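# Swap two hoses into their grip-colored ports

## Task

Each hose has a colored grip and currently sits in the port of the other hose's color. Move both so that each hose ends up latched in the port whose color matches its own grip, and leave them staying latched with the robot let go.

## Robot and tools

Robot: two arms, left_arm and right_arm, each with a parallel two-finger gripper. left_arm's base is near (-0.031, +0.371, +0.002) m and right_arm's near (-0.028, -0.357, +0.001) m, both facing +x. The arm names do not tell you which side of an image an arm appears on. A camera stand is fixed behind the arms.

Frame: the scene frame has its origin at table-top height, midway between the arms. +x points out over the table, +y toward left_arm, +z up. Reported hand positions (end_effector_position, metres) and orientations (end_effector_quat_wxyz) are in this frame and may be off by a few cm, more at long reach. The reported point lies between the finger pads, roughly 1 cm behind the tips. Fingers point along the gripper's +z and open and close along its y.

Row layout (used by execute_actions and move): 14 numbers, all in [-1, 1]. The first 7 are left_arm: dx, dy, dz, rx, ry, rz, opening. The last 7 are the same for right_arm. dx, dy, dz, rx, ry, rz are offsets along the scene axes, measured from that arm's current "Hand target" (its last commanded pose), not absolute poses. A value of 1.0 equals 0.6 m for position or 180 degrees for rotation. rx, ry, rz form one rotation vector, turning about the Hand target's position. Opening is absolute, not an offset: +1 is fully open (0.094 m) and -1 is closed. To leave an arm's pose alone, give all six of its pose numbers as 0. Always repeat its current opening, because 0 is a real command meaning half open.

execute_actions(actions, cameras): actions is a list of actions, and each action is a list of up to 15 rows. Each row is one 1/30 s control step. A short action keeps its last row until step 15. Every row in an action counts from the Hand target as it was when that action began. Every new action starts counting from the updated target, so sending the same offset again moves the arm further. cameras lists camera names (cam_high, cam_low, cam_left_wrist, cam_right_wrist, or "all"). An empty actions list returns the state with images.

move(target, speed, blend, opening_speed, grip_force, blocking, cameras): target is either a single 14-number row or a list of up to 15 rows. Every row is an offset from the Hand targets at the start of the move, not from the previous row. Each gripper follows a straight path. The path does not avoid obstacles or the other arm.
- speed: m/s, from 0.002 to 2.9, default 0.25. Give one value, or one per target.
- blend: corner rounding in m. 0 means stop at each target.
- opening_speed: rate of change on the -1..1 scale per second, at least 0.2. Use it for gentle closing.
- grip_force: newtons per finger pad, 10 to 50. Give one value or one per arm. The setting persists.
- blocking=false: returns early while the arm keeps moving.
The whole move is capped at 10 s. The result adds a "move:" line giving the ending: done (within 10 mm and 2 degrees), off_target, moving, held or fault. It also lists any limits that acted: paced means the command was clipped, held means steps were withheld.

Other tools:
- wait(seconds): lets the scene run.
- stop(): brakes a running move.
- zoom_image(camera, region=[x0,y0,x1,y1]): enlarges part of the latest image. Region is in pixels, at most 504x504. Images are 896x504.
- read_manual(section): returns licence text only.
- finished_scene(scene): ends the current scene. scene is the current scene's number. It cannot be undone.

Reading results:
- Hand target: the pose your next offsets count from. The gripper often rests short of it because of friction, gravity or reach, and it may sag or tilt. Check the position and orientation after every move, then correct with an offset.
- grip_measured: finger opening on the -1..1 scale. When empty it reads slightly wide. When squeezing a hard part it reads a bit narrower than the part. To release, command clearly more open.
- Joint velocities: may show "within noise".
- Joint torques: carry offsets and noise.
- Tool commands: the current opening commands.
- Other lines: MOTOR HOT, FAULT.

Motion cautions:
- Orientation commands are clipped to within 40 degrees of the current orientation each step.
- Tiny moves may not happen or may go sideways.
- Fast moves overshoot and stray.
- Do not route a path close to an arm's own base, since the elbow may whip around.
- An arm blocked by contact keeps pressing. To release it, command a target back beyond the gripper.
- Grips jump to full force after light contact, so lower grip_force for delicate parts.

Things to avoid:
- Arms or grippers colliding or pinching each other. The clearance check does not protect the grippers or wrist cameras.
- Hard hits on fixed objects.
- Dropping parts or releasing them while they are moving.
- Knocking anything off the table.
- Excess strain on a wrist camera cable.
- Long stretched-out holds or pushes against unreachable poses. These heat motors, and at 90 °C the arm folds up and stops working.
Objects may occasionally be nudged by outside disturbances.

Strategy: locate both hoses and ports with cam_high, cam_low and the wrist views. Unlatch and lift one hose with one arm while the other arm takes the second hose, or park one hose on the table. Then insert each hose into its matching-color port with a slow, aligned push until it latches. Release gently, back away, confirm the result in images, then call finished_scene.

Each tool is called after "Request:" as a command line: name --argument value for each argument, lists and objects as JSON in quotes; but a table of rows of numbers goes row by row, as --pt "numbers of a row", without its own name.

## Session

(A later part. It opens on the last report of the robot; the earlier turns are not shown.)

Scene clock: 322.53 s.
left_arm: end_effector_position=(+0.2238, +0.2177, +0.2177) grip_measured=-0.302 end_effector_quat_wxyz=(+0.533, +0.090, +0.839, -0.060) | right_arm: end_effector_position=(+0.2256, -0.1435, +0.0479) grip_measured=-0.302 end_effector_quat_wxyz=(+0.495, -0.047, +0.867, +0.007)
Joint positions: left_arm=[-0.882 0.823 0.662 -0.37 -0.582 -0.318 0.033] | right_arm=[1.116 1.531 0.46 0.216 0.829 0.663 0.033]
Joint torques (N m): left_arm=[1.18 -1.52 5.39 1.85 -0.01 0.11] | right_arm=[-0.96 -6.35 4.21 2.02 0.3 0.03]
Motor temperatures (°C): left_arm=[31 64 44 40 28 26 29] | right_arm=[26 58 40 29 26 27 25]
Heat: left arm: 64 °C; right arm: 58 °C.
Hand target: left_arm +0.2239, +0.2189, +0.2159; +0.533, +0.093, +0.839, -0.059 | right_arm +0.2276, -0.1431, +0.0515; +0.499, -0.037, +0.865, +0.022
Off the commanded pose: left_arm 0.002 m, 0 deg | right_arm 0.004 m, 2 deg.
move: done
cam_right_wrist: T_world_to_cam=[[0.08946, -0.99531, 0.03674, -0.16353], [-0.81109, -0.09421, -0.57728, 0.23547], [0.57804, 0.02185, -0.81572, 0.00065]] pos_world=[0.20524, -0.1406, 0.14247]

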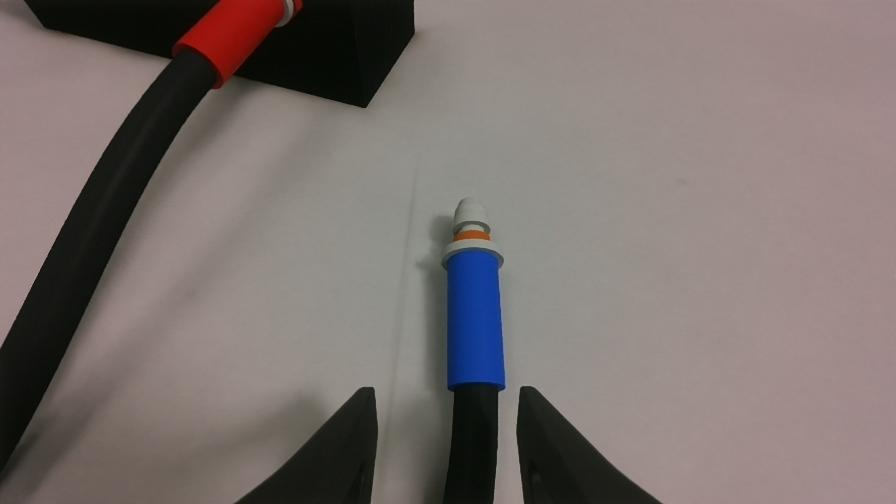

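Request:
move --pt "0 0 0 0 0 0 -0.3 0.062 -0.007 -0.030 0 0 0 -0.3" --pt "0 0 0 0 0 0 -0.3 0.062 -0.007 -0.047 0 0 0 -0.3" --speed '[0.15,0.06]' --cameras '["cam_right_wrist"]'

Scene clock: 331.07 s.
left_arm: end_effector_position=(+0.2238, +0.2177, +0.2177) grip_measured=-0.302 end_effector_quat_wxyz=(+0.533, +0.090, +0.839, -0.060) | right_arm: end_effector_position=(+0.2649, -0.1455, +0.0281) grip_measured=-0.302 end_effector_quat_wxyz=(+0.501, -0.038, +0.864, +0.017)
Joint positions: left_arm=[-0.882 0.823 0.662 -0.37 -0.582 -0.318 0.033] | right_arm=[0.97 1.7 0.456 0.517 0.727 0.525 0.033]
Joint torques (N m): left_arm=[1.18 -1.51 5.39 1.85 -0.01 0.11] | right_arm=[-0.79 -4.62 3.43 2.23 0.22 0]
Motor temperatures (°C): left_arm=[31 60 44 39 28 26 29] | right_arm=[26 54 39 30 26 27 25]
Heat: left arm: 60 °C; right arm: 54 °C.
Hand target: left_arm +0.2239, +0.2189, +0.2159; +0.533, +0.093, +0.839, -0.059 | right_arm +0.2648, -0.1473, +0.0233; +0.499, -0.037, +0.865, +0.022
Off the commanded pose: left_arm 0.002 m, 0 deg | right_arm 0.005 m, 1 deg.
move: done
cam_right_wrist: T_world_to_cam=[[0.08523, -0.9963, 0.01063, -0.16658], [-0.80406, -0.07508, -0.58979, 0.25694], [0.5884, 0.04172, -0.80749, -0.03816]] pos_world=[0.24325, -0.14509, 0.1225]

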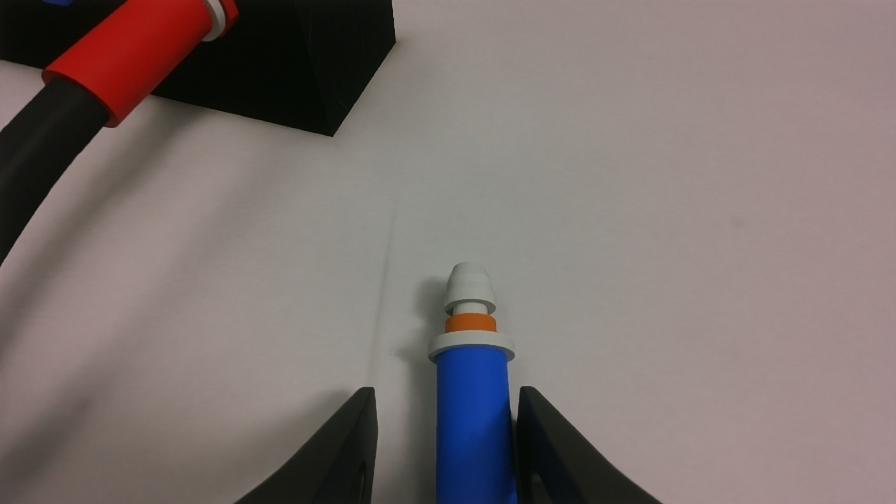

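Request:
move --pt "0 0 0 0 0 0 -0.3 0.013 -0.011 -0.009 0 0 0 -0.3" --pt "0 0 0 0 0 0 -0.3 0.013 -0.011 -0.009 0 0 0 -0.95" --speed 0.06 --opening_speed 1.0 --cameras '["cam_right_wrist"]'

Scene clock: 336.50 s.
left_arm: end_effector_position=(+0.2238, +0.2177, +0.2177) grip_measured=-0.302 end_effector_quat_wxyz=(+0.533, +0.090, +0.839, -0.060) | right_arm: end_effector_position=(+0.2746, -0.1518, +0.0268) grip_measured=-0.672 end_effector_quat_wxyz=(+0.509, -0.033, +0.860, +0.020)
Joint positions: left_arm=[-0.882 0.823 0.662 -0.37 -0.582 -0.318 0.033] | right_arm=[0.928 1.727 0.441 0.601 0.705 0.487 0.015]
Joint torques (N m): left_arm=[1.18 -1.52 5.41 1.85 -0.02 0.11] | right_arm=[-0.77 -4.36 3.34 2.1 0.09 0.03]
Motor temperatures (°C): left_arm=[31 58 44 39 28 26 29] | right_arm=[26 52 39 31 26 27 25]
Heat: left arm: 58 °C; right arm: 52 °C.
Hand target: left_arm +0.2239, +0.2189, +0.2159; +0.533, +0.093, +0.839, -0.059 | right_arm +0.2724, -0.1540, +0.0177; +0.499, -0.037, +0.865, +0.022
Off the commanded pose: left_arm 0.002 m, 0 deg | right_arm 0.009 m, 1 deg.
move: done
cam_right_wrist: T_world_to_cam=[[0.07805, -0.99695, 0.00188, -0.17157], [-0.79456, -0.06335, -0.60388, 0.2631], [0.60215, 0.04564, -0.79708, -0.04819]] pos_world=[0.25146, -0.15218, 0.12079]

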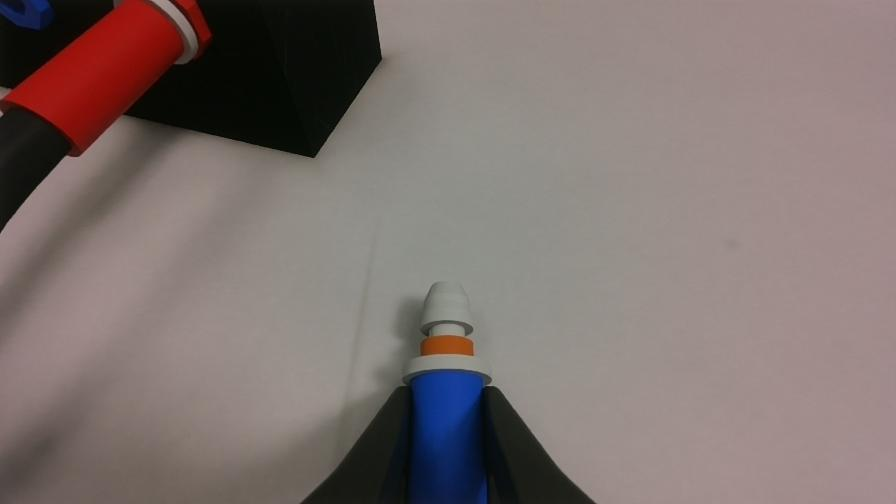

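Request:
move --pt "0 0 0 0 0 0 -0.3 0 0 0.167 0 0 0 -0.95" --pt "0 0 0 0 0 0 -0.3 0.08 0.268 0.17 0 0 -0.098 -0.95" --pt "0 0 0 0 0 0 -0.3 0.08 0.268 0.067 0 0 -0.098 -0.95" --speed '[0.15,0.2,0.15]' --blend '[0.02,0.02,0]' --cameras '["cam_right_wrist","cam_high"]'

Request:
zoom_image --camera "cam_right_wrist" --region '[330, 150, 630, 400]'

Scene clock: 350.20 s.
left_arm: end_effector_position=(+0.2238, +0.2177, +0.2177) grip_measured=-0.302 end_effector_quat_wxyz=(+0.533, +0.090, +0.839, -0.060) | right_arm: end_effector_position=(+0.3202, +0.0060, +0.0610) grip_measured=-0.672 end_effector_quat_wxyz=(+0.489, +0.087, +0.866, -0.057)
Joint positions: left_arm=[-0.882 0.823 0.662 -0.37 -0.582 -0.318 0.033] | right_arm=[1.116 2.242 1.582 -0.51 0.976 1.081 0.015]
Joint torques (N m): left_arm=[1.18 -1.52 5.41 1.84 -0.02 0.12] | right_arm=[0.29 -10.76 6.05 1.28 0.77 0.24]
Heat: left arm: 54 °C; right arm: 49 °C.
Hand target: left_arm +0.2239, +0.2189, +0.2159; +0.533, +0.093, +0.839, -0.059 | right_arm +0.3206, +0.0069, +0.0582; +0.497, +0.096, +0.861, -0.055
Off the commanded pose: left_arm 0.002 m, 0 deg | right_arm 0.003 m, 2 deg.
move: done
cam_right_wrist: T_world_to_cam=[[-0.20422, -0.97879, 0.01615, 0.07147], [-0.8048, 0.15848, -0.572, 0.32995], [0.55731, -0.12982, -0.82009, -0.03874]] pos_world=[0.30173, 0.01263, 0.15581]
Images, in order (width x height): cam_high 896x504, cam_right_wrist 896x504.

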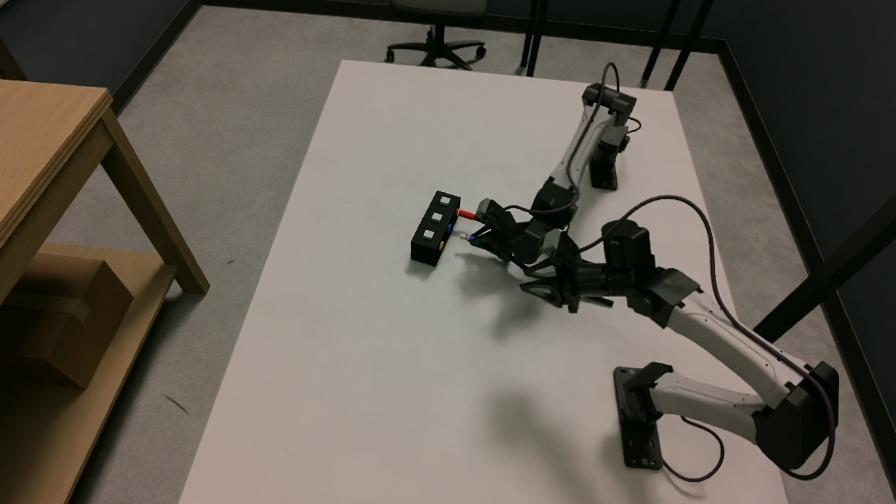

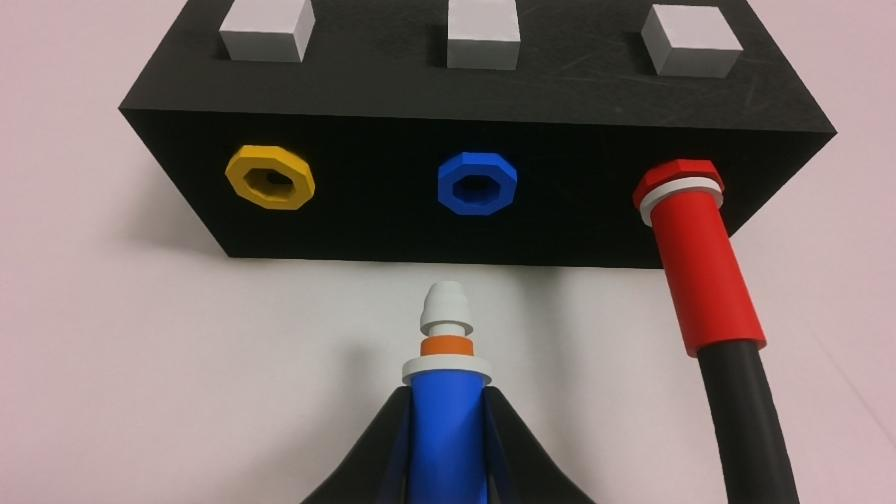

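Scaled by 1.680.

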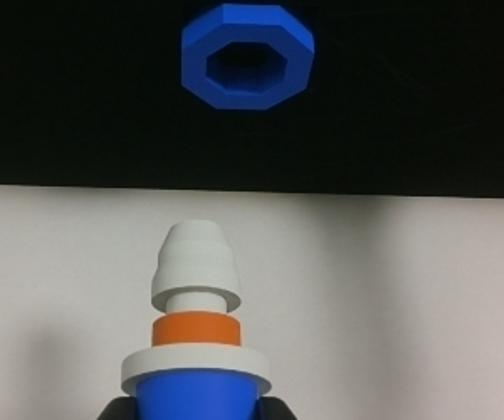

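Request:
move --target '[0,0,0,0,0,0,-0.3,0.046,-0.021,-0.006,0,0,0,-0.95]' --speed 0.12 --cameras '["cam_right_wrist"]'

Request:
zoom_image --camera "cam_right_wrist" --region '[330, 150, 630, 400]'

Scene clock: 360.70 s.
left_arm: end_effector_position=(+0.2238, +0.2177, +0.2177) grip_measured=-0.302 end_effector_quat_wxyz=(+0.533, +0.090, +0.839, -0.060) | right_arm: end_effector_position=(+0.3457, -0.0047, +0.0611) grip_measured=-0.672 end_effector_quat_wxyz=(+0.495, +0.091, +0.862, -0.058)
Joint positions: left_arm=[-0.882 0.823 0.662 -0.37 -0.582 -0.318 0.033] | right_arm=[1.058 2.242 1.561 -0.406 0.966 0.991 0.015]
Joint torques (N m): left_arm=[1.18 -1.52 5.41 1.85 -0.01 0.11] | right_arm=[-0.58 -10.97 5.15 1.6 0.54 0.04]
Motor temperatures (°C): left_arm=[30 52 43 38 28 26 28] | right_arm=[26 48 39 31 26 27 26]
Heat: left arm: 52 °C; right arm: 48 °C.
Hand target: left_arm +0.2239, +0.2189, +0.2159; +0.533, +0.093, +0.839, -0.059 | right_arm +0.3481, -0.0057, +0.0546; +0.497, +0.096, +0.861, -0.055
Off the commanded pose: left_arm 0.002 m, 0 deg | right_arm 0.007 m, 1 deg.
move: done
cam_right_wrist: T_world_to_cam=[[-0.21248, -0.9771, 0.01178, 0.0694], [-0.79462, 0.16576, -0.58404, 0.34946], [0.56871, -0.13346, -0.81164, -0.05875]] pos_world=[0.32585, 0.00204, 0.1556]

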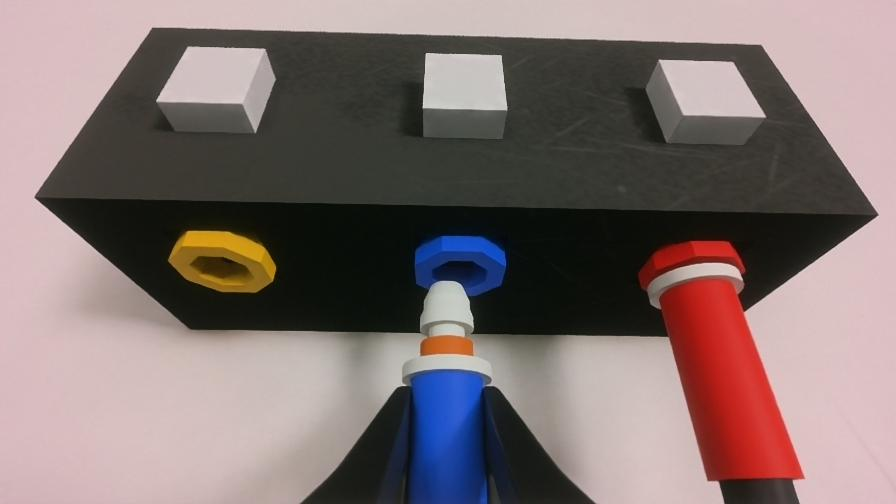

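Scaled by 1.680.

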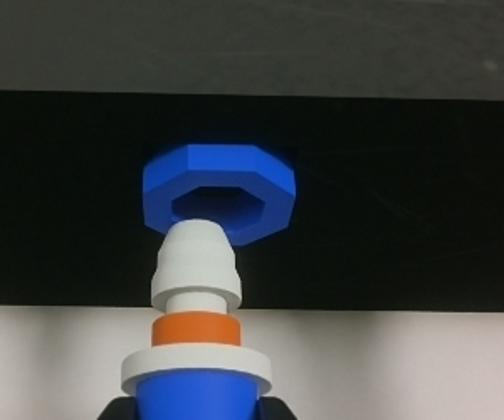

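Request:
move --pt "0 0 0 0 0 0 -0.3 -0.003 -0.0062 0 0 0 0 -0.95" --pt "0 0 0 0 0 0 -0.3 0.019 -0.0112 0 0 0 0 -0.95" --speed 0.08 --cameras '["cam_right_wrist"]'

Request:
zoom_image --camera "cam_right_wrist" --region '[330, 150, 630, 400]'

Scene clock: 385.43 s.
left_arm: end_effector_position=(+0.2238, +0.2177, +0.2177) grip_measured=-0.302 end_effector_quat_wxyz=(+0.533, +0.090, +0.839, -0.060) | right_arm: end_effector_position=(+0.3497, -0.0104, +0.0521) grip_measured=-0.672 end_effector_quat_wxyz=(+0.485, +0.079, +0.869, -0.063)
Joint positions: left_arm=[-0.882 0.823 0.662 -0.37 -0.582 -0.318 0.033] | right_arm=[1.039 2.242 1.535 -0.373 0.939 0.948 0.015]
Joint torques (N m): left_arm=[1.18 -1.54 5.41 1.85 -0.01 0.11] | right_arm=[-1.54 -11.43 6.16 1.75 0.68 0.04]
Heat: left arm: 49 °C; right arm: 49 °C.
Hand target: left_arm +0.2239, +0.2189, +0.2159; +0.533, +0.093, +0.839, -0.059 | right_arm +0.3594, -0.0124, +0.0545; +0.497, +0.096, +0.861, -0.055
Off the commanded pose: left_arm 0.002 m, 0 deg | right_arm 0.010 m, 3 deg.
move: off_target (right_arm)
cam_right_wrist: T_world_to_cam=[[-0.19598, -0.98, 0.03458, 0.0578], [-0.81204, 0.14242, -0.56595, 0.35323], [0.54971, -0.13899, -0.82371, -0.06195]] pos_world=[0.33222, -0.00227, 0.14689]

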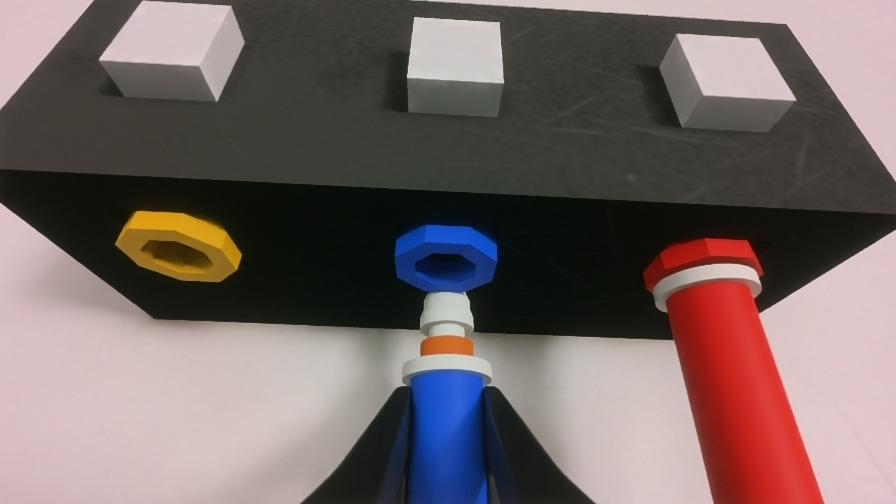

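Scaled by 1.680.

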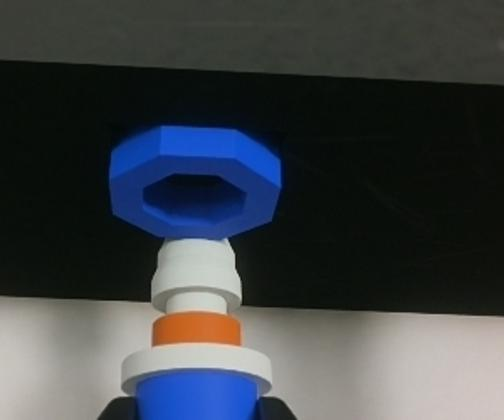

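Request:
move --pt "0 0 0 0 0 0 -0.3 -0.024 0.0053 0 0 0 0 -0.95" --pt "0 0 0 0 0 0 -0.3 -0.024 0.0053 0.012 0 0 0 -0.95" --speed 0.08 --cameras '["cam_right_wrist"]'

Request:
zoom_image --camera "cam_right_wrist" --region '[330, 150, 630, 400]'

Scene clock: 389.17 s.
left_arm: end_effector_position=(+0.2238, +0.2177, +0.2177) grip_measured=-0.302 end_effector_quat_wxyz=(+0.533, +0.090, +0.839, -0.060) | right_arm: end_effector_position=(+0.3474, -0.0094, +0.0519) grip_measured=-0.672 end_effector_quat_wxyz=(+0.486, +0.086, +0.868, -0.058)
Joint positions: left_arm=[-0.882 0.823 0.662 -0.37 -0.582 -0.318 0.033] | right_arm=[1.045 2.242 1.535 -0.38 0.942 0.974 0.015]
Joint torques (N m): left_arm=[1.18 -1.52 5.39 1.85 -0.01 0.11] | right_arm=[0.77 -13.41 5.93 1.22 0.82 0.22]
Heat: left arm: 49 °C; right arm: 49 °C.
Hand target: left_arm +0.2239, +0.2189, +0.2159; +0.533, +0.093, +0.839, -0.059 | right_arm +0.3451, -0.0093, +0.0617; +0.497, +0.096, +0.861, -0.055
Off the commanded pose: left_arm 0.002 m, 0 deg | right_arm 0.010 m, 2 deg.
move: done
cam_right_wrist: T_world_to_cam=[[-0.20494, -0.97857, 0.01984, 0.06213], [-0.80862, 0.15786, -0.56676, 0.35016], [0.55148, -0.1322, -0.82365, -0.06121]] pos_world=[0.32963, -0.00257, 0.14681]

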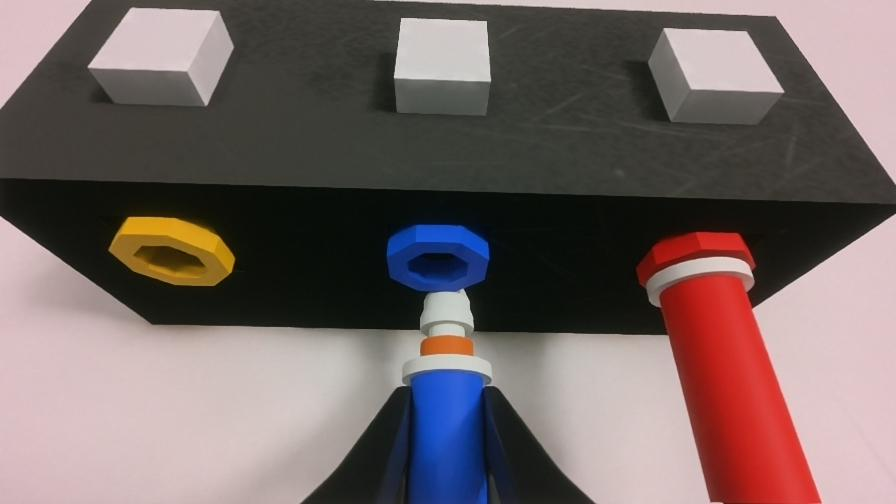

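Scaled by 1.680.

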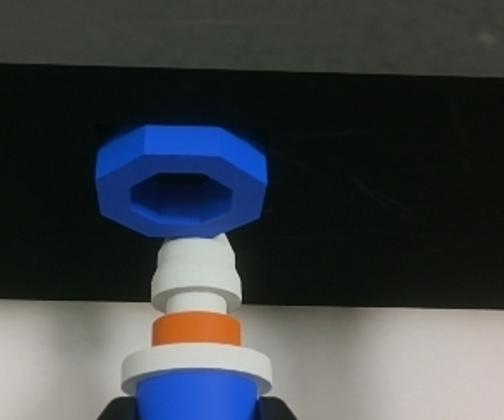

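Request:
move --pt "0 0 0 0 0 0 -0.3 -0.025 0.0055 0 0 0 0 -0.95" --pt "0 0 0 0 0 0 -0.3 -0.025 0.0033 0.012 0 0 0 -0.95" --speed 0.08 --cameras '["cam_right_wrist"]'

Request:
zoom_image --camera "cam_right_wrist" --region '[330, 150, 630, 400]'

Scene clock: 392.67 s.
left_arm: end_effector_position=(+0.2238, +0.2177, +0.2177) grip_measured=-0.302 end_effector_quat_wxyz=(+0.533, +0.090, +0.839, -0.060) | right_arm: end_effector_position=(+0.3298, -0.0049, +0.0499) grip_measured=-0.672 end_effector_quat_wxyz=(+0.485, +0.080, +0.868, -0.065)
Joint positions: left_arm=[-0.882 0.823 0.662 -0.37 -0.582 -0.318 0.033] | right_arm=[1.085 2.242 1.535 -0.439 0.962 1.025 0.015]
Joint torques (N m): left_arm=[1.18 -1.54 5.39 1.84 -0.02 0.11] | right_arm=[-0.01 -15.41 5.52 1.07 0.77 0.23]
Heat: left arm: 49 °C; right arm: 50 °C.
Hand target: left_arm +0.2239, +0.2189, +0.2159; +0.533, +0.093, +0.839, -0.059 | right_arm +0.3302, -0.0073, +0.0689; +0.497, +0.096, +0.861, -0.055
Off the commanded pose: left_arm 0.002 m, 0 deg | right_arm 0.019 m, 3 deg.
move: off_target (right_arm)
cam_right_wrist: T_world_to_cam=[[-0.20041, -0.97897, 0.03806, 0.06066], [-0.81175, 0.14418, -0.56593, 0.33503], [0.54855, -0.14432, -0.82357, -0.05162]] pos_world=[0.31243, 0.00363, 0.14478]

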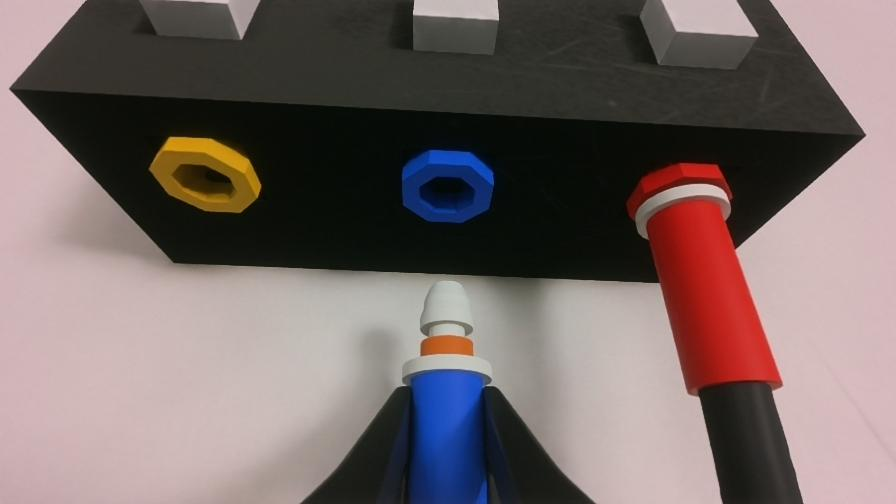

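Scaled by 1.680.

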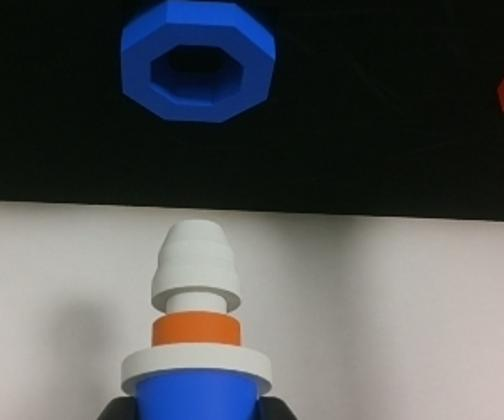

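Request:
move --pt "0 0 0 0 0 0 -0.3 0 0 0.06 0 0 0 -0.95" --pt "0 0 0 0 0 0 -0.3 0.019 -0.004 -0.017 0 0 0 -0.95" --speed 0.1 --cameras '["cam_right_wrist"]'

Request:
zoom_image --camera "cam_right_wrist" --region '[330, 150, 630, 400]'

Scene clock: 400.07 s.
left_arm: end_effector_position=(+0.2238, +0.2177, +0.2177) grip_measured=-0.302 end_effector_quat_wxyz=(+0.533, +0.090, +0.839, -0.060) | right_arm: end_effector_position=(+0.3381, -0.0075, +0.0654) grip_measured=-0.672 end_effector_quat_wxyz=(+0.494, +0.090, +0.863, -0.055)
Joint positions: left_arm=[-0.882 0.823 0.662 -0.37 -0.582 -0.318 0.033] | right_arm=[1.068 2.21 1.53 -0.414 0.964 1.003 0.015]
Joint torques (N m): left_arm=[1.18 -1.52 5.41 1.85 -0.01 0.11] | right_arm=[-0.7 -10.45 5.35 1.57 0.61 0.05]
Heat: left arm: 48 °C; right arm: 52 °C.
Hand target: left_arm +0.2239, +0.2189, +0.2159; +0.533, +0.093, +0.839, -0.059 | right_arm +0.3415, -0.0097, +0.0586; +0.496, +0.096, +0.861, -0.055
Off the commanded pose: left_arm 0.002 m, 0 deg | right_arm 0.008 m, 1 deg.
move: done
cam_right_wrist: T_world_to_cam=[[-0.20754, -0.9782, 0.00777, 0.06356], [-0.79756, 0.16461, -0.58034, 0.34722], [0.56641, -0.12664, -0.81434, -0.05035]] pos_world=[0.31864, -0.00136, 0.16001]

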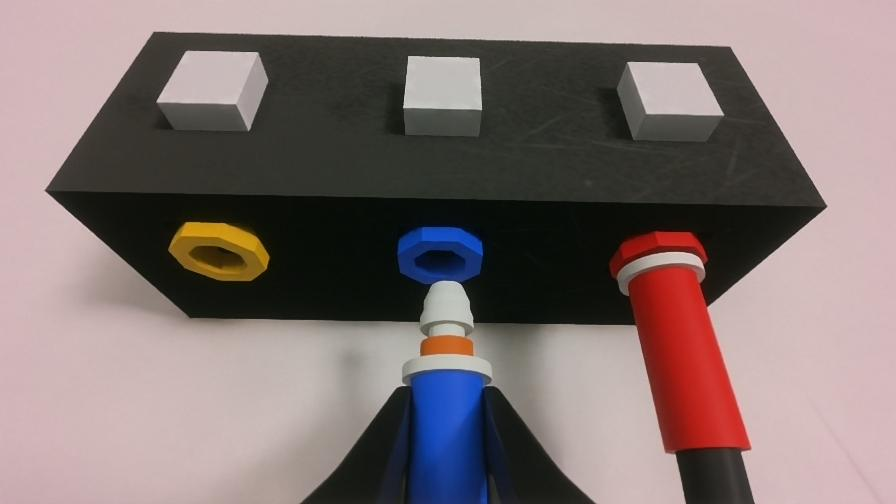

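Scaled by 1.680.

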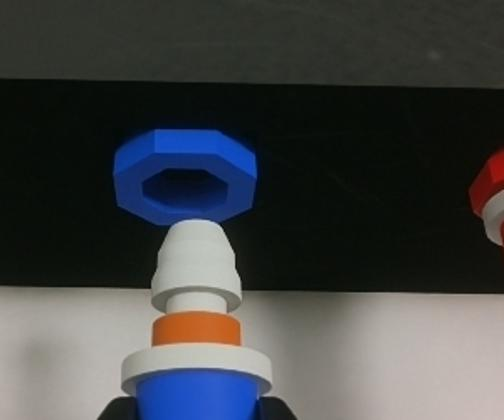

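Request:
move --target '[0,0,0,0,0,0,-0.3,0.042,-0.006,0.005,0,0,0,-0.95]' --speed 0.08 --cameras '["cam_right_wrist"]'

Request:
zoom_image --camera "cam_right_wrist" --region '[330, 150, 630, 400]'

Scene clock: 406.60 s.
left_arm: end_effector_position=(+0.2238, +0.2177, +0.2177) grip_measured=-0.302 end_effector_quat_wxyz=(+0.533, +0.090, +0.839, -0.060) | right_arm: end_effector_position=(+0.3547, -0.0115, +0.0667) grip_measured=-0.672 end_effector_quat_wxyz=(+0.496, +0.083, +0.863, -0.057)
Joint positions: left_arm=[-0.882 0.823 0.662 -0.37 -0.582 -0.318 0.033] | right_arm=[1.031 2.215 1.531 -0.355 0.949 0.925 0.015]
Joint torques (N m): left_arm=[1.18 -1.51 5.42 1.84 -0.02 0.12] | right_arm=[-2.18 -9.44 8.24 1.57 0.48 0.01]
Heat: left arm: 48 °C; right arm: 52 °C.
Hand target: left_arm +0.2239, +0.2189, +0.2159; +0.533, +0.093, +0.839, -0.059 | right_arm +0.3667, -0.0133, +0.0617; +0.497, +0.096, +0.861, -0.055
Off the commanded pose: left_arm 0.002 m, 0 deg | right_arm 0.013 m, 2 deg.
move: off_target (right_arm)
cam_right_wrist: T_world_to_cam=[[-0.19728, -0.98018, 0.01839, 0.05871], [-0.79722, 0.14948, -0.58489, 0.36188], [0.57054, -0.13005, -0.8109, -0.06091]] pos_world=[0.33483, -0.00447, 0.16119]

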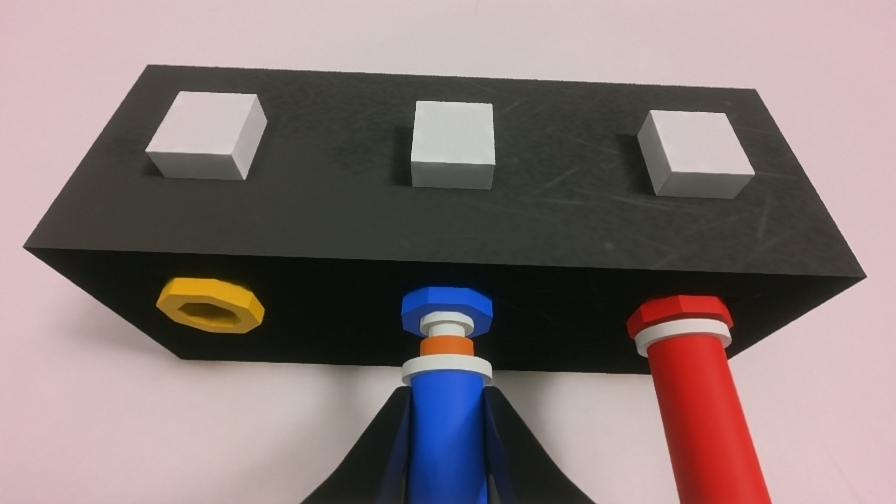

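Scaled by 1.680.

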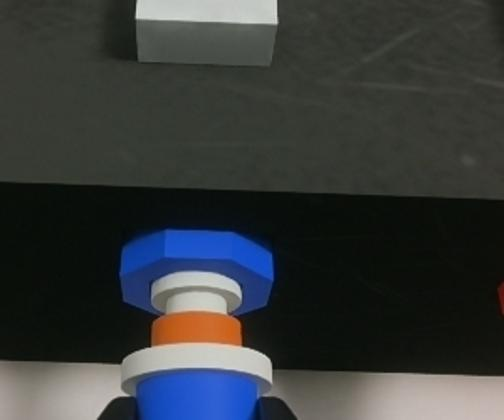

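Request:
move --target '[0,0,0,0,0,0,-0.3,0.105,-0.018,0.003,0,0,0,-0.95]' --speed 0.1 --cameras '["cam_right_wrist"]'

Request:
zoom_image --camera "cam_right_wrist" --region '[330, 150, 630, 400]'

Scene clock: 410.37 s.
left_arm: end_effector_position=(+0.2238, +0.2177, +0.2177) grip_measured=-0.302 end_effector_quat_wxyz=(+0.533, +0.090, +0.839, -0.060) | right_arm: end_effector_position=(+0.3659, -0.0148, +0.0678) grip_measured=-0.672 end_effector_quat_wxyz=(+0.479, +0.039, +0.873, -0.084)
Joint positions: left_arm=[-0.882 0.823 0.662 -0.37 -0.582 -0.318 0.033] | right_arm=[1.002 2.226 1.575 -0.392 0.916 0.808 0.015]
Joint torques (N m): left_arm=[1.18 -1.52 5.41 1.85 -0.01 0.11] | right_arm=[-10.45 -7.15 10.52 3.07 0.18 -0.44]
Heat: left arm: 48 °C; right arm: 52 °C.
Hand target: left_arm +0.2239, +0.2189, +0.2159; +0.533, +0.093, +0.839, -0.059 | right_arm +0.4296, -0.0240, +0.0635; +0.497, +0.096, +0.861, -0.055
Off the commanded pose: left_arm 0.002 m, 0 deg | right_arm 0.065 m, 8 deg.
move: off_target (right_arm)
cam_right_wrist: T_world_to_cam=[[-0.14733, -0.98273, 0.11196, 0.033], [-0.82968, 0.06117, -0.55488, 0.38045], [0.53845, -0.17464, -0.82436, -0.05485]] pos_world=[0.35005, -0.00042, 0.1622]

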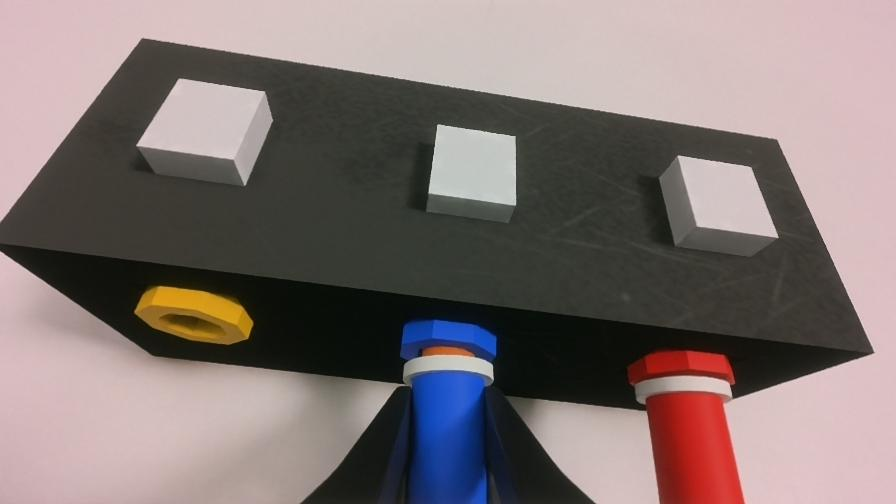

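Scaled by 1.680.

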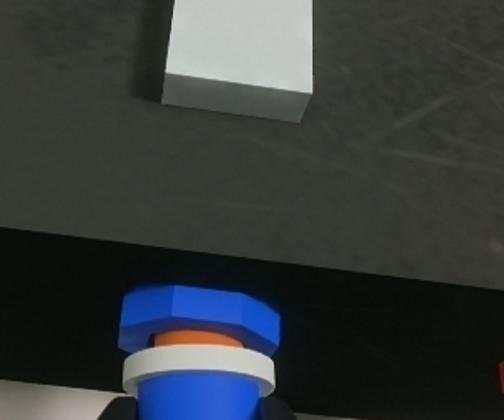

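Request:
move --target '[0,0,0,0,0,0,-0.3,0.085,-0.005,0,0,0,0,-0.95]' --speed 0.1 --cameras '["cam_right_wrist"]'

Request:
zoom_image --camera "cam_right_wrist" --region '[330, 150, 630, 400]'

Scene clock: 415.17 s.
left_arm: end_effector_position=(+0.2238, +0.2177, +0.2177) grip_measured=-0.302 end_effector_quat_wxyz=(+0.533, +0.090, +0.839, -0.060) | right_arm: end_effector_position=(+0.3694, -0.0155, +0.0672) grip_measured=-0.671 end_effector_quat_wxyz=(+0.439, +0.013, +0.893, -0.104)
Joint positions: left_arm=[-0.882 0.823 0.662 -0.37 -0.582 -0.318 0.033] | right_arm=[0.982 2.256 1.685 -0.554 0.853 0.787 0.015]
Joint torques (N m): left_arm=[1.18 -1.52 5.39 1.85 -0.01 0.11] | right_arm=[-15.46 -5.9 11.11 4.21 0.57 -0.84]
Motor temperatures (°C): left_arm=[30 47 42 38 28 26 28] | right_arm=[28 52 41 33 26 27 27]
Heat: left arm: 47 °C; right arm: 52 °C.
Hand target: left_arm +0.2239, +0.2189, +0.2159; +0.533, +0.093, +0.839, -0.059 | right_arm +0.4806, -0.0271, +0.0634; +0.497, +0.096, +0.861, -0.055
Off the commanded pose: left_arm 0.002 m, 0 deg | right_arm 0.112 m, 13 deg.
move: off_target (right_arm)
cam_right_wrist: T_world_to_cam=[[-0.11275, -0.97776, 0.17684, 0.0159], [-0.88004, 0.01564, -0.47464, 0.39556], [0.46132, -0.20914, -0.86223, -0.02685]] pos_world=[0.36229, 0.00375, 0.16179]

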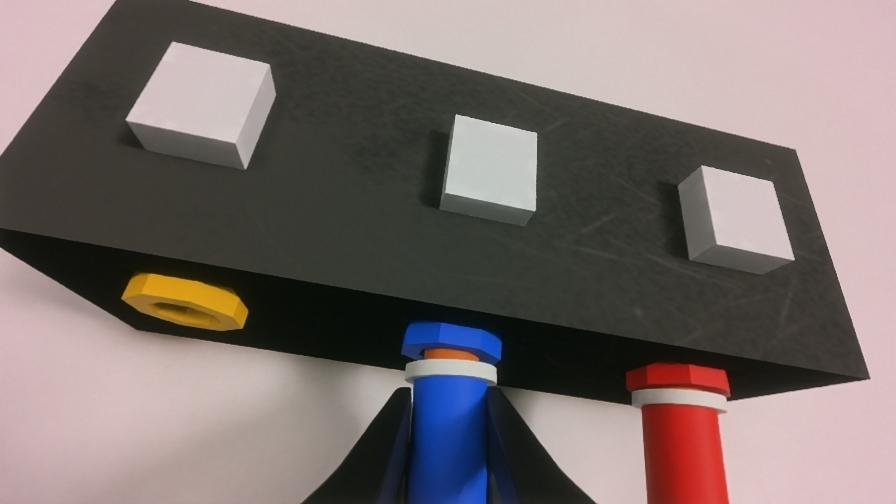

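Scaled by 1.680.

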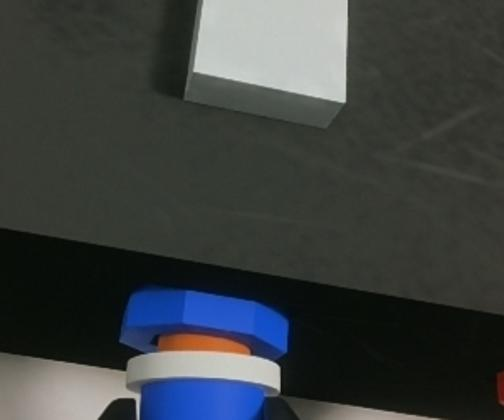

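Request:
move --pt "0 0 0 0 0 0 -0.3 -0.09 0.012 -0.005 0.03 -0.09 0 -0.95" --pt "0 0 0 0 0 0 -0.3 0.01 -0.006 -0.005 0.03 -0.09 0 -0.95" --speed 0.12 --cameras '["cam_right_wrist"]'

Request:
zoom_image --camera "cam_right_wrist" --region '[330, 150, 630, 400]'

Scene clock: 424.37 s.
left_arm: end_effector_position=(+0.2238, +0.2177, +0.2177) grip_measured=-0.302 end_effector_quat_wxyz=(+0.533, +0.090, +0.839, -0.060) | right_arm: end_effector_position=(+0.3694, -0.0153, +0.0662) grip_measured=-0.671 end_effector_quat_wxyz=(+0.574, +0.056, +0.812, -0.089)
Joint positions: left_arm=[-0.882 0.823 0.662 -0.37 -0.582 -0.318 0.033] | right_arm=[1.03 2.255 1.412 0.038 1.103 0.664 0.015]
Joint torques (N m): left_arm=[1.2 -1.54 5.41 1.85 -0.02 0.11] | right_arm=[-18.67 -5.9 11.69 4.66 -0.89 -0.8]
Motor temperatures (°C): left_arm=[30 47 42 38 28 26 28] | right_arm=[32 51 42 41 26 27 27]
Heat: left arm: 47 °C; right arm: 51 °C.
Hand target: left_arm +0.2239, +0.2189, +0.2159; +0.533, +0.093, +0.839, -0.059 | right_arm +0.4867, -0.0309, +0.0605; +0.608, +0.126, +0.784, +0.000
Off the commanded pose: left_arm 0.002 m, 0 deg | right_arm 0.118 m, 14 deg.
move: off_target (right_arm)
cam_right_wrist: T_world_to_cam=[[-0.19266, -0.97773, 0.08319, 0.05201], [-0.68222, 0.07253, -0.72754, 0.33968], [0.70531, -0.19692, -0.681, -0.1296]] pos_world=[0.33317, 0.00069, 0.15455]

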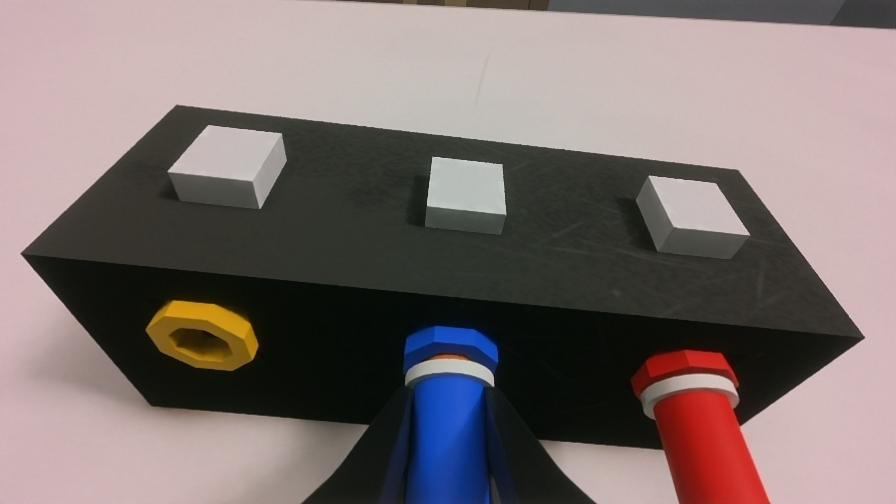

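Scaled by 1.680.

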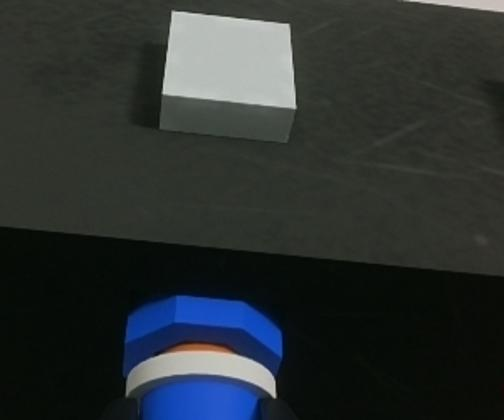

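Request:
move --pt "0 0 0 0 0 0 -0.3 -0.09 0.012 0 0.0 0.06 0 -0.95" --pt "0 0 0 0 0 0 -0.3 -0.04 0.012 0.0 0.0 0.06 0 -0.95" --pt "0 0 0 0 0 0 -0.3 -0.02 0.03 0.0 -0.01 0.06 0.03 -0.95" --speed 0.12 --cameras '["cam_right_wrist"]'

Request:
zoom_image --camera "cam_right_wrist" --region '[330, 200, 630, 450]'

Scene clock: 435.37 s.
left_arm: end_effector_position=(+0.2237, +0.2178, +0.2176) grip_measured=-0.302 end_effector_quat_wxyz=(+0.533, +0.090, +0.839, -0.060) | right_arm: end_effector_position=(+0.3712, -0.0148, +0.0663) grip_measured=-0.671 end_effector_quat_wxyz=(+0.512, +0.028, +0.853, -0.093)
Joint positions: left_arm=[-0.882 0.823 0.662 -0.371 -0.582 -0.318 0.033] | right_arm=[1.005 2.234 1.513 -0.234 0.976 0.718 0.015]
Joint torques (N m): left_arm=[1.18 -1.52 5.41 1.85 -0.02 0.11] | right_arm=[-15.84 -6.79 12.31 4.28 -1.03 -1.06]
Motor temperatures (°C): left_arm=[30 47 42 39 28 26 28] | right_arm=[39 50 45 44 27 27 27]
Heat: left arm: 47 °C; right arm: 50 °C.
Hand target: left_arm +0.2238, +0.2189, +0.2159; +0.533, +0.093, +0.839, -0.059 | right_arm +0.4747, -0.0127, +0.0605; +0.533, +0.079, +0.843, +0.004
Off the commanded pose: left_arm 0.002 m, 0 deg | right_arm 0.104 m, 13 deg.
move: off_target (right_arm)
cam_right_wrist: T_world_to_cam=[[-0.14119, -0.98117, 0.13182, 0.03044], [-0.78702, 0.03047, -0.61618, 0.37179], [0.60056, -0.19074, -0.7765, -0.08534]] pos_world=[0.34815, 0.00226, 0.15881]

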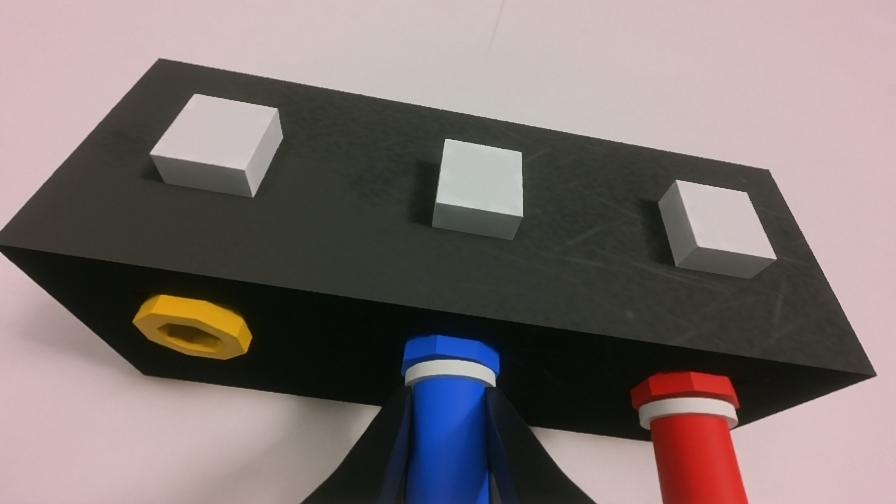

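Scaled by 1.680.

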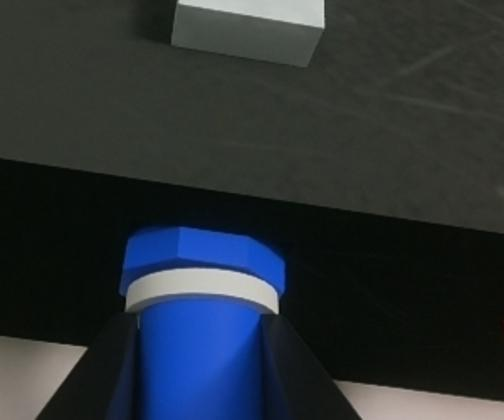

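Seated, it seems. Relax, tug lightly, check, release.

Request:
move --pt "0 0 0 0 0 0 -0.3 -0.165 0.003 0.005 0.0 0 0 -0.95" --pt "0 0 0 0 0 0 -0.3 -0.19 0.008 0.005 0 0 0 -0.95" --speed 0.12 --cameras '["cam_right_wrist"]'

Request:
zoom_image --camera "cam_right_wrist" --region '[330, 200, 630, 450]'

Scene clock: 440.03 s.
left_arm: end_effector_position=(+0.2237, +0.2178, +0.2176) grip_measured=-0.302 end_effector_quat_wxyz=(+0.533, +0.090, +0.839, -0.060) | right_arm: end_effector_position=(+0.3653, -0.0141, +0.0657) grip_measured=-0.671 end_effector_quat_wxyz=(+0.541, +0.085, +0.836, -0.018)
Joint positions: left_arm=[-0.882 0.823 0.662 -0.371 -0.582 -0.318 0.033] | right_arm=[1.014 2.186 1.363 0.007 0.967 0.786 0.015]
Joint torques (N m): left_arm=[1.18 -1.52 5.41 1.85 -0.01 0.12] | right_arm=[0.51 -12.68 4.26 1.88 0.01 0.06]
Heat: left arm: 46 °C; right arm: 50 °C.
Hand target: left_arm +0.2238, +0.2189, +0.2159; +0.533, +0.093, +0.839, -0.059 | right_arm +0.3607, -0.0079, +0.0635; +0.533, +0.079, +0.843, +0.004
Off the commanded pose: left_arm 0.002 m, 0 deg | right_arm 0.008 m, 3 deg.
move: off_target (right_arm)
cam_right_wrist: T_world_to_cam=[[-0.15955, -0.98544, -0.0587, 0.0495], [-0.73356, 0.15814, -0.66097, 0.35196], [0.66063, -0.06239, -0.74812, -0.10417]] pos_world=[0.3349, -0.01338, 0.15761]

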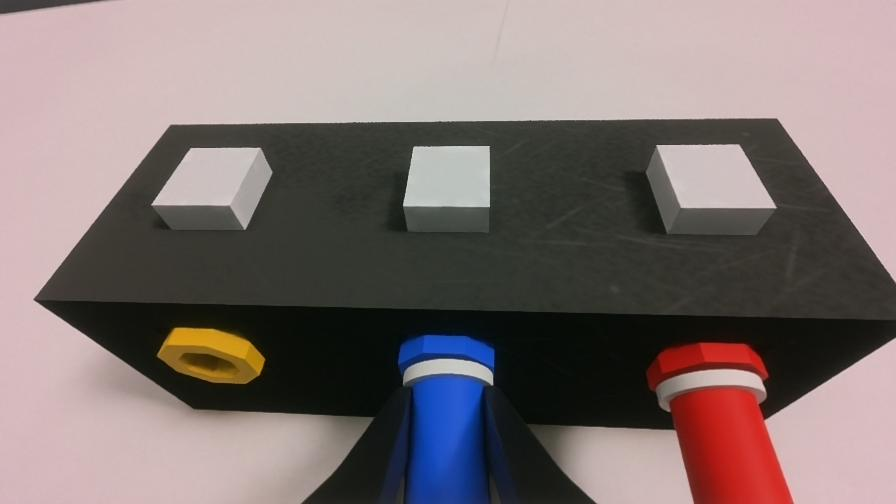

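Scaled by 1.680.

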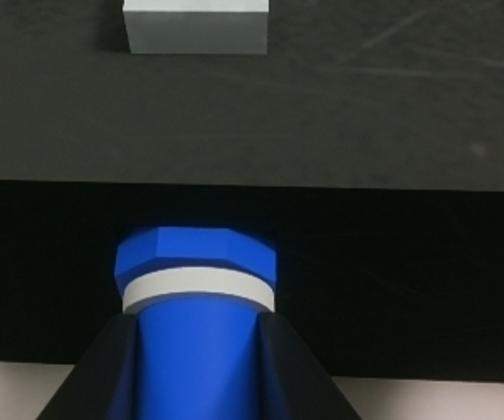

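Request:
move --pt "0 0 0 0 0 0 -0.3 0 0 0 0 0 0 -0.2" --pt "0 0 0 0 0 0 -0.3 -0.15 0.03 0.07 0 0 0 -0.2" --pt "0 0 0 0 0 0 -0.3 -0.15 0.0 0.14 0 0 0 -0.2" --speed 0.12 --cameras '["cam_right_wrist","cam_high"]'

Request:
zoom_image --camera "cam_right_wrist" --region '[330, 50, 830, 350]'

Scene clock: 446.70 s.
left_arm: end_effector_position=(+0.2237, +0.2178, +0.2176) grip_measured=-0.302 end_effector_quat_wxyz=(+0.533, +0.090, +0.839, -0.060) | right_arm: end_effector_position=(+0.2662, -0.0082, +0.1280) grip_measured=-0.202 end_effector_quat_wxyz=(+0.524, +0.062, +0.849, -0.010)
Joint positions: left_arm=[-0.882 0.823 0.662 -0.371 -0.582 -0.318 0.033] | right_arm=[1.223 1.948 1.348 -0.476 1.034 1.065 0.038]
Joint torques (N m): left_arm=[1.18 -1.52 5.41 1.85 -0.01 0.11] | right_arm=[-0.76 -12.33 8.59 1.13 0.68 0.05]
Heat: left arm: 46 °C; right arm: 52 °C.
Hand target: left_arm +0.2238, +0.2189, +0.2159; +0.533, +0.093, +0.839, -0.059 | right_arm +0.2707, -0.0079, +0.1476; +0.533, +0.079, +0.843, +0.004
Off the commanded pose: left_arm 0.002 m, 0 deg | right_arm 0.020 m, 3 deg.
move: off_target (right_arm)
cam_right_wrist: T_world_to_cam=[[-0.11409, -0.99238, -0.04642, 0.02945], [-0.76728, 0.1177, -0.63042, 0.32416], [0.63108, -0.0363, -0.77487, 0.01975]] pos_world=[0.23962, -0.00821, 0.22102]
Images, in order (width x height): cam_high 896x504, cam_right_wrist 896x504.

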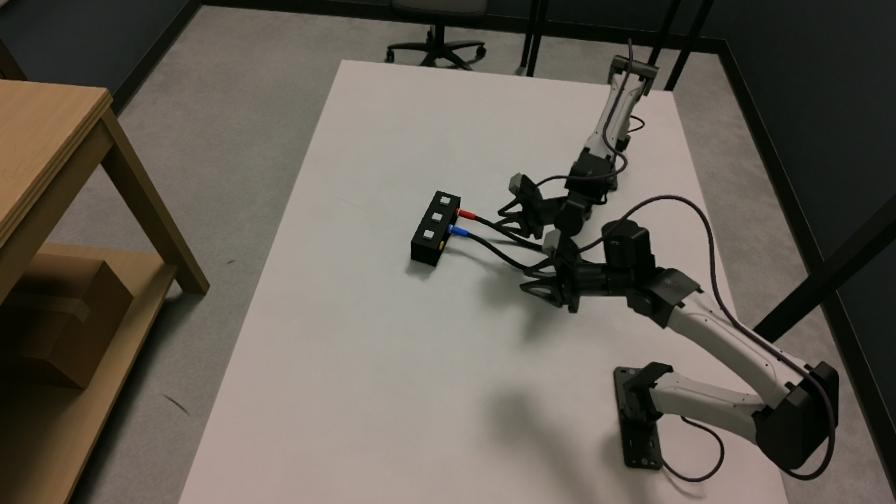

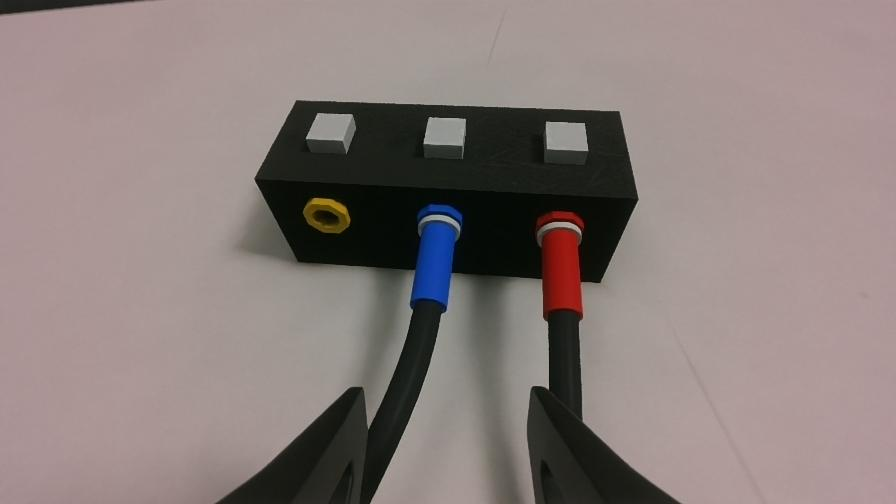

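Scaled by 1.008.

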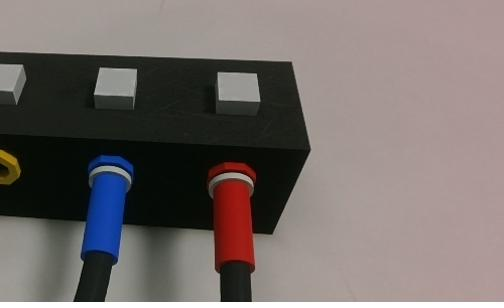

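Both seated.

Request:
finished_scene --scene 1

The scene is finished: the task was done.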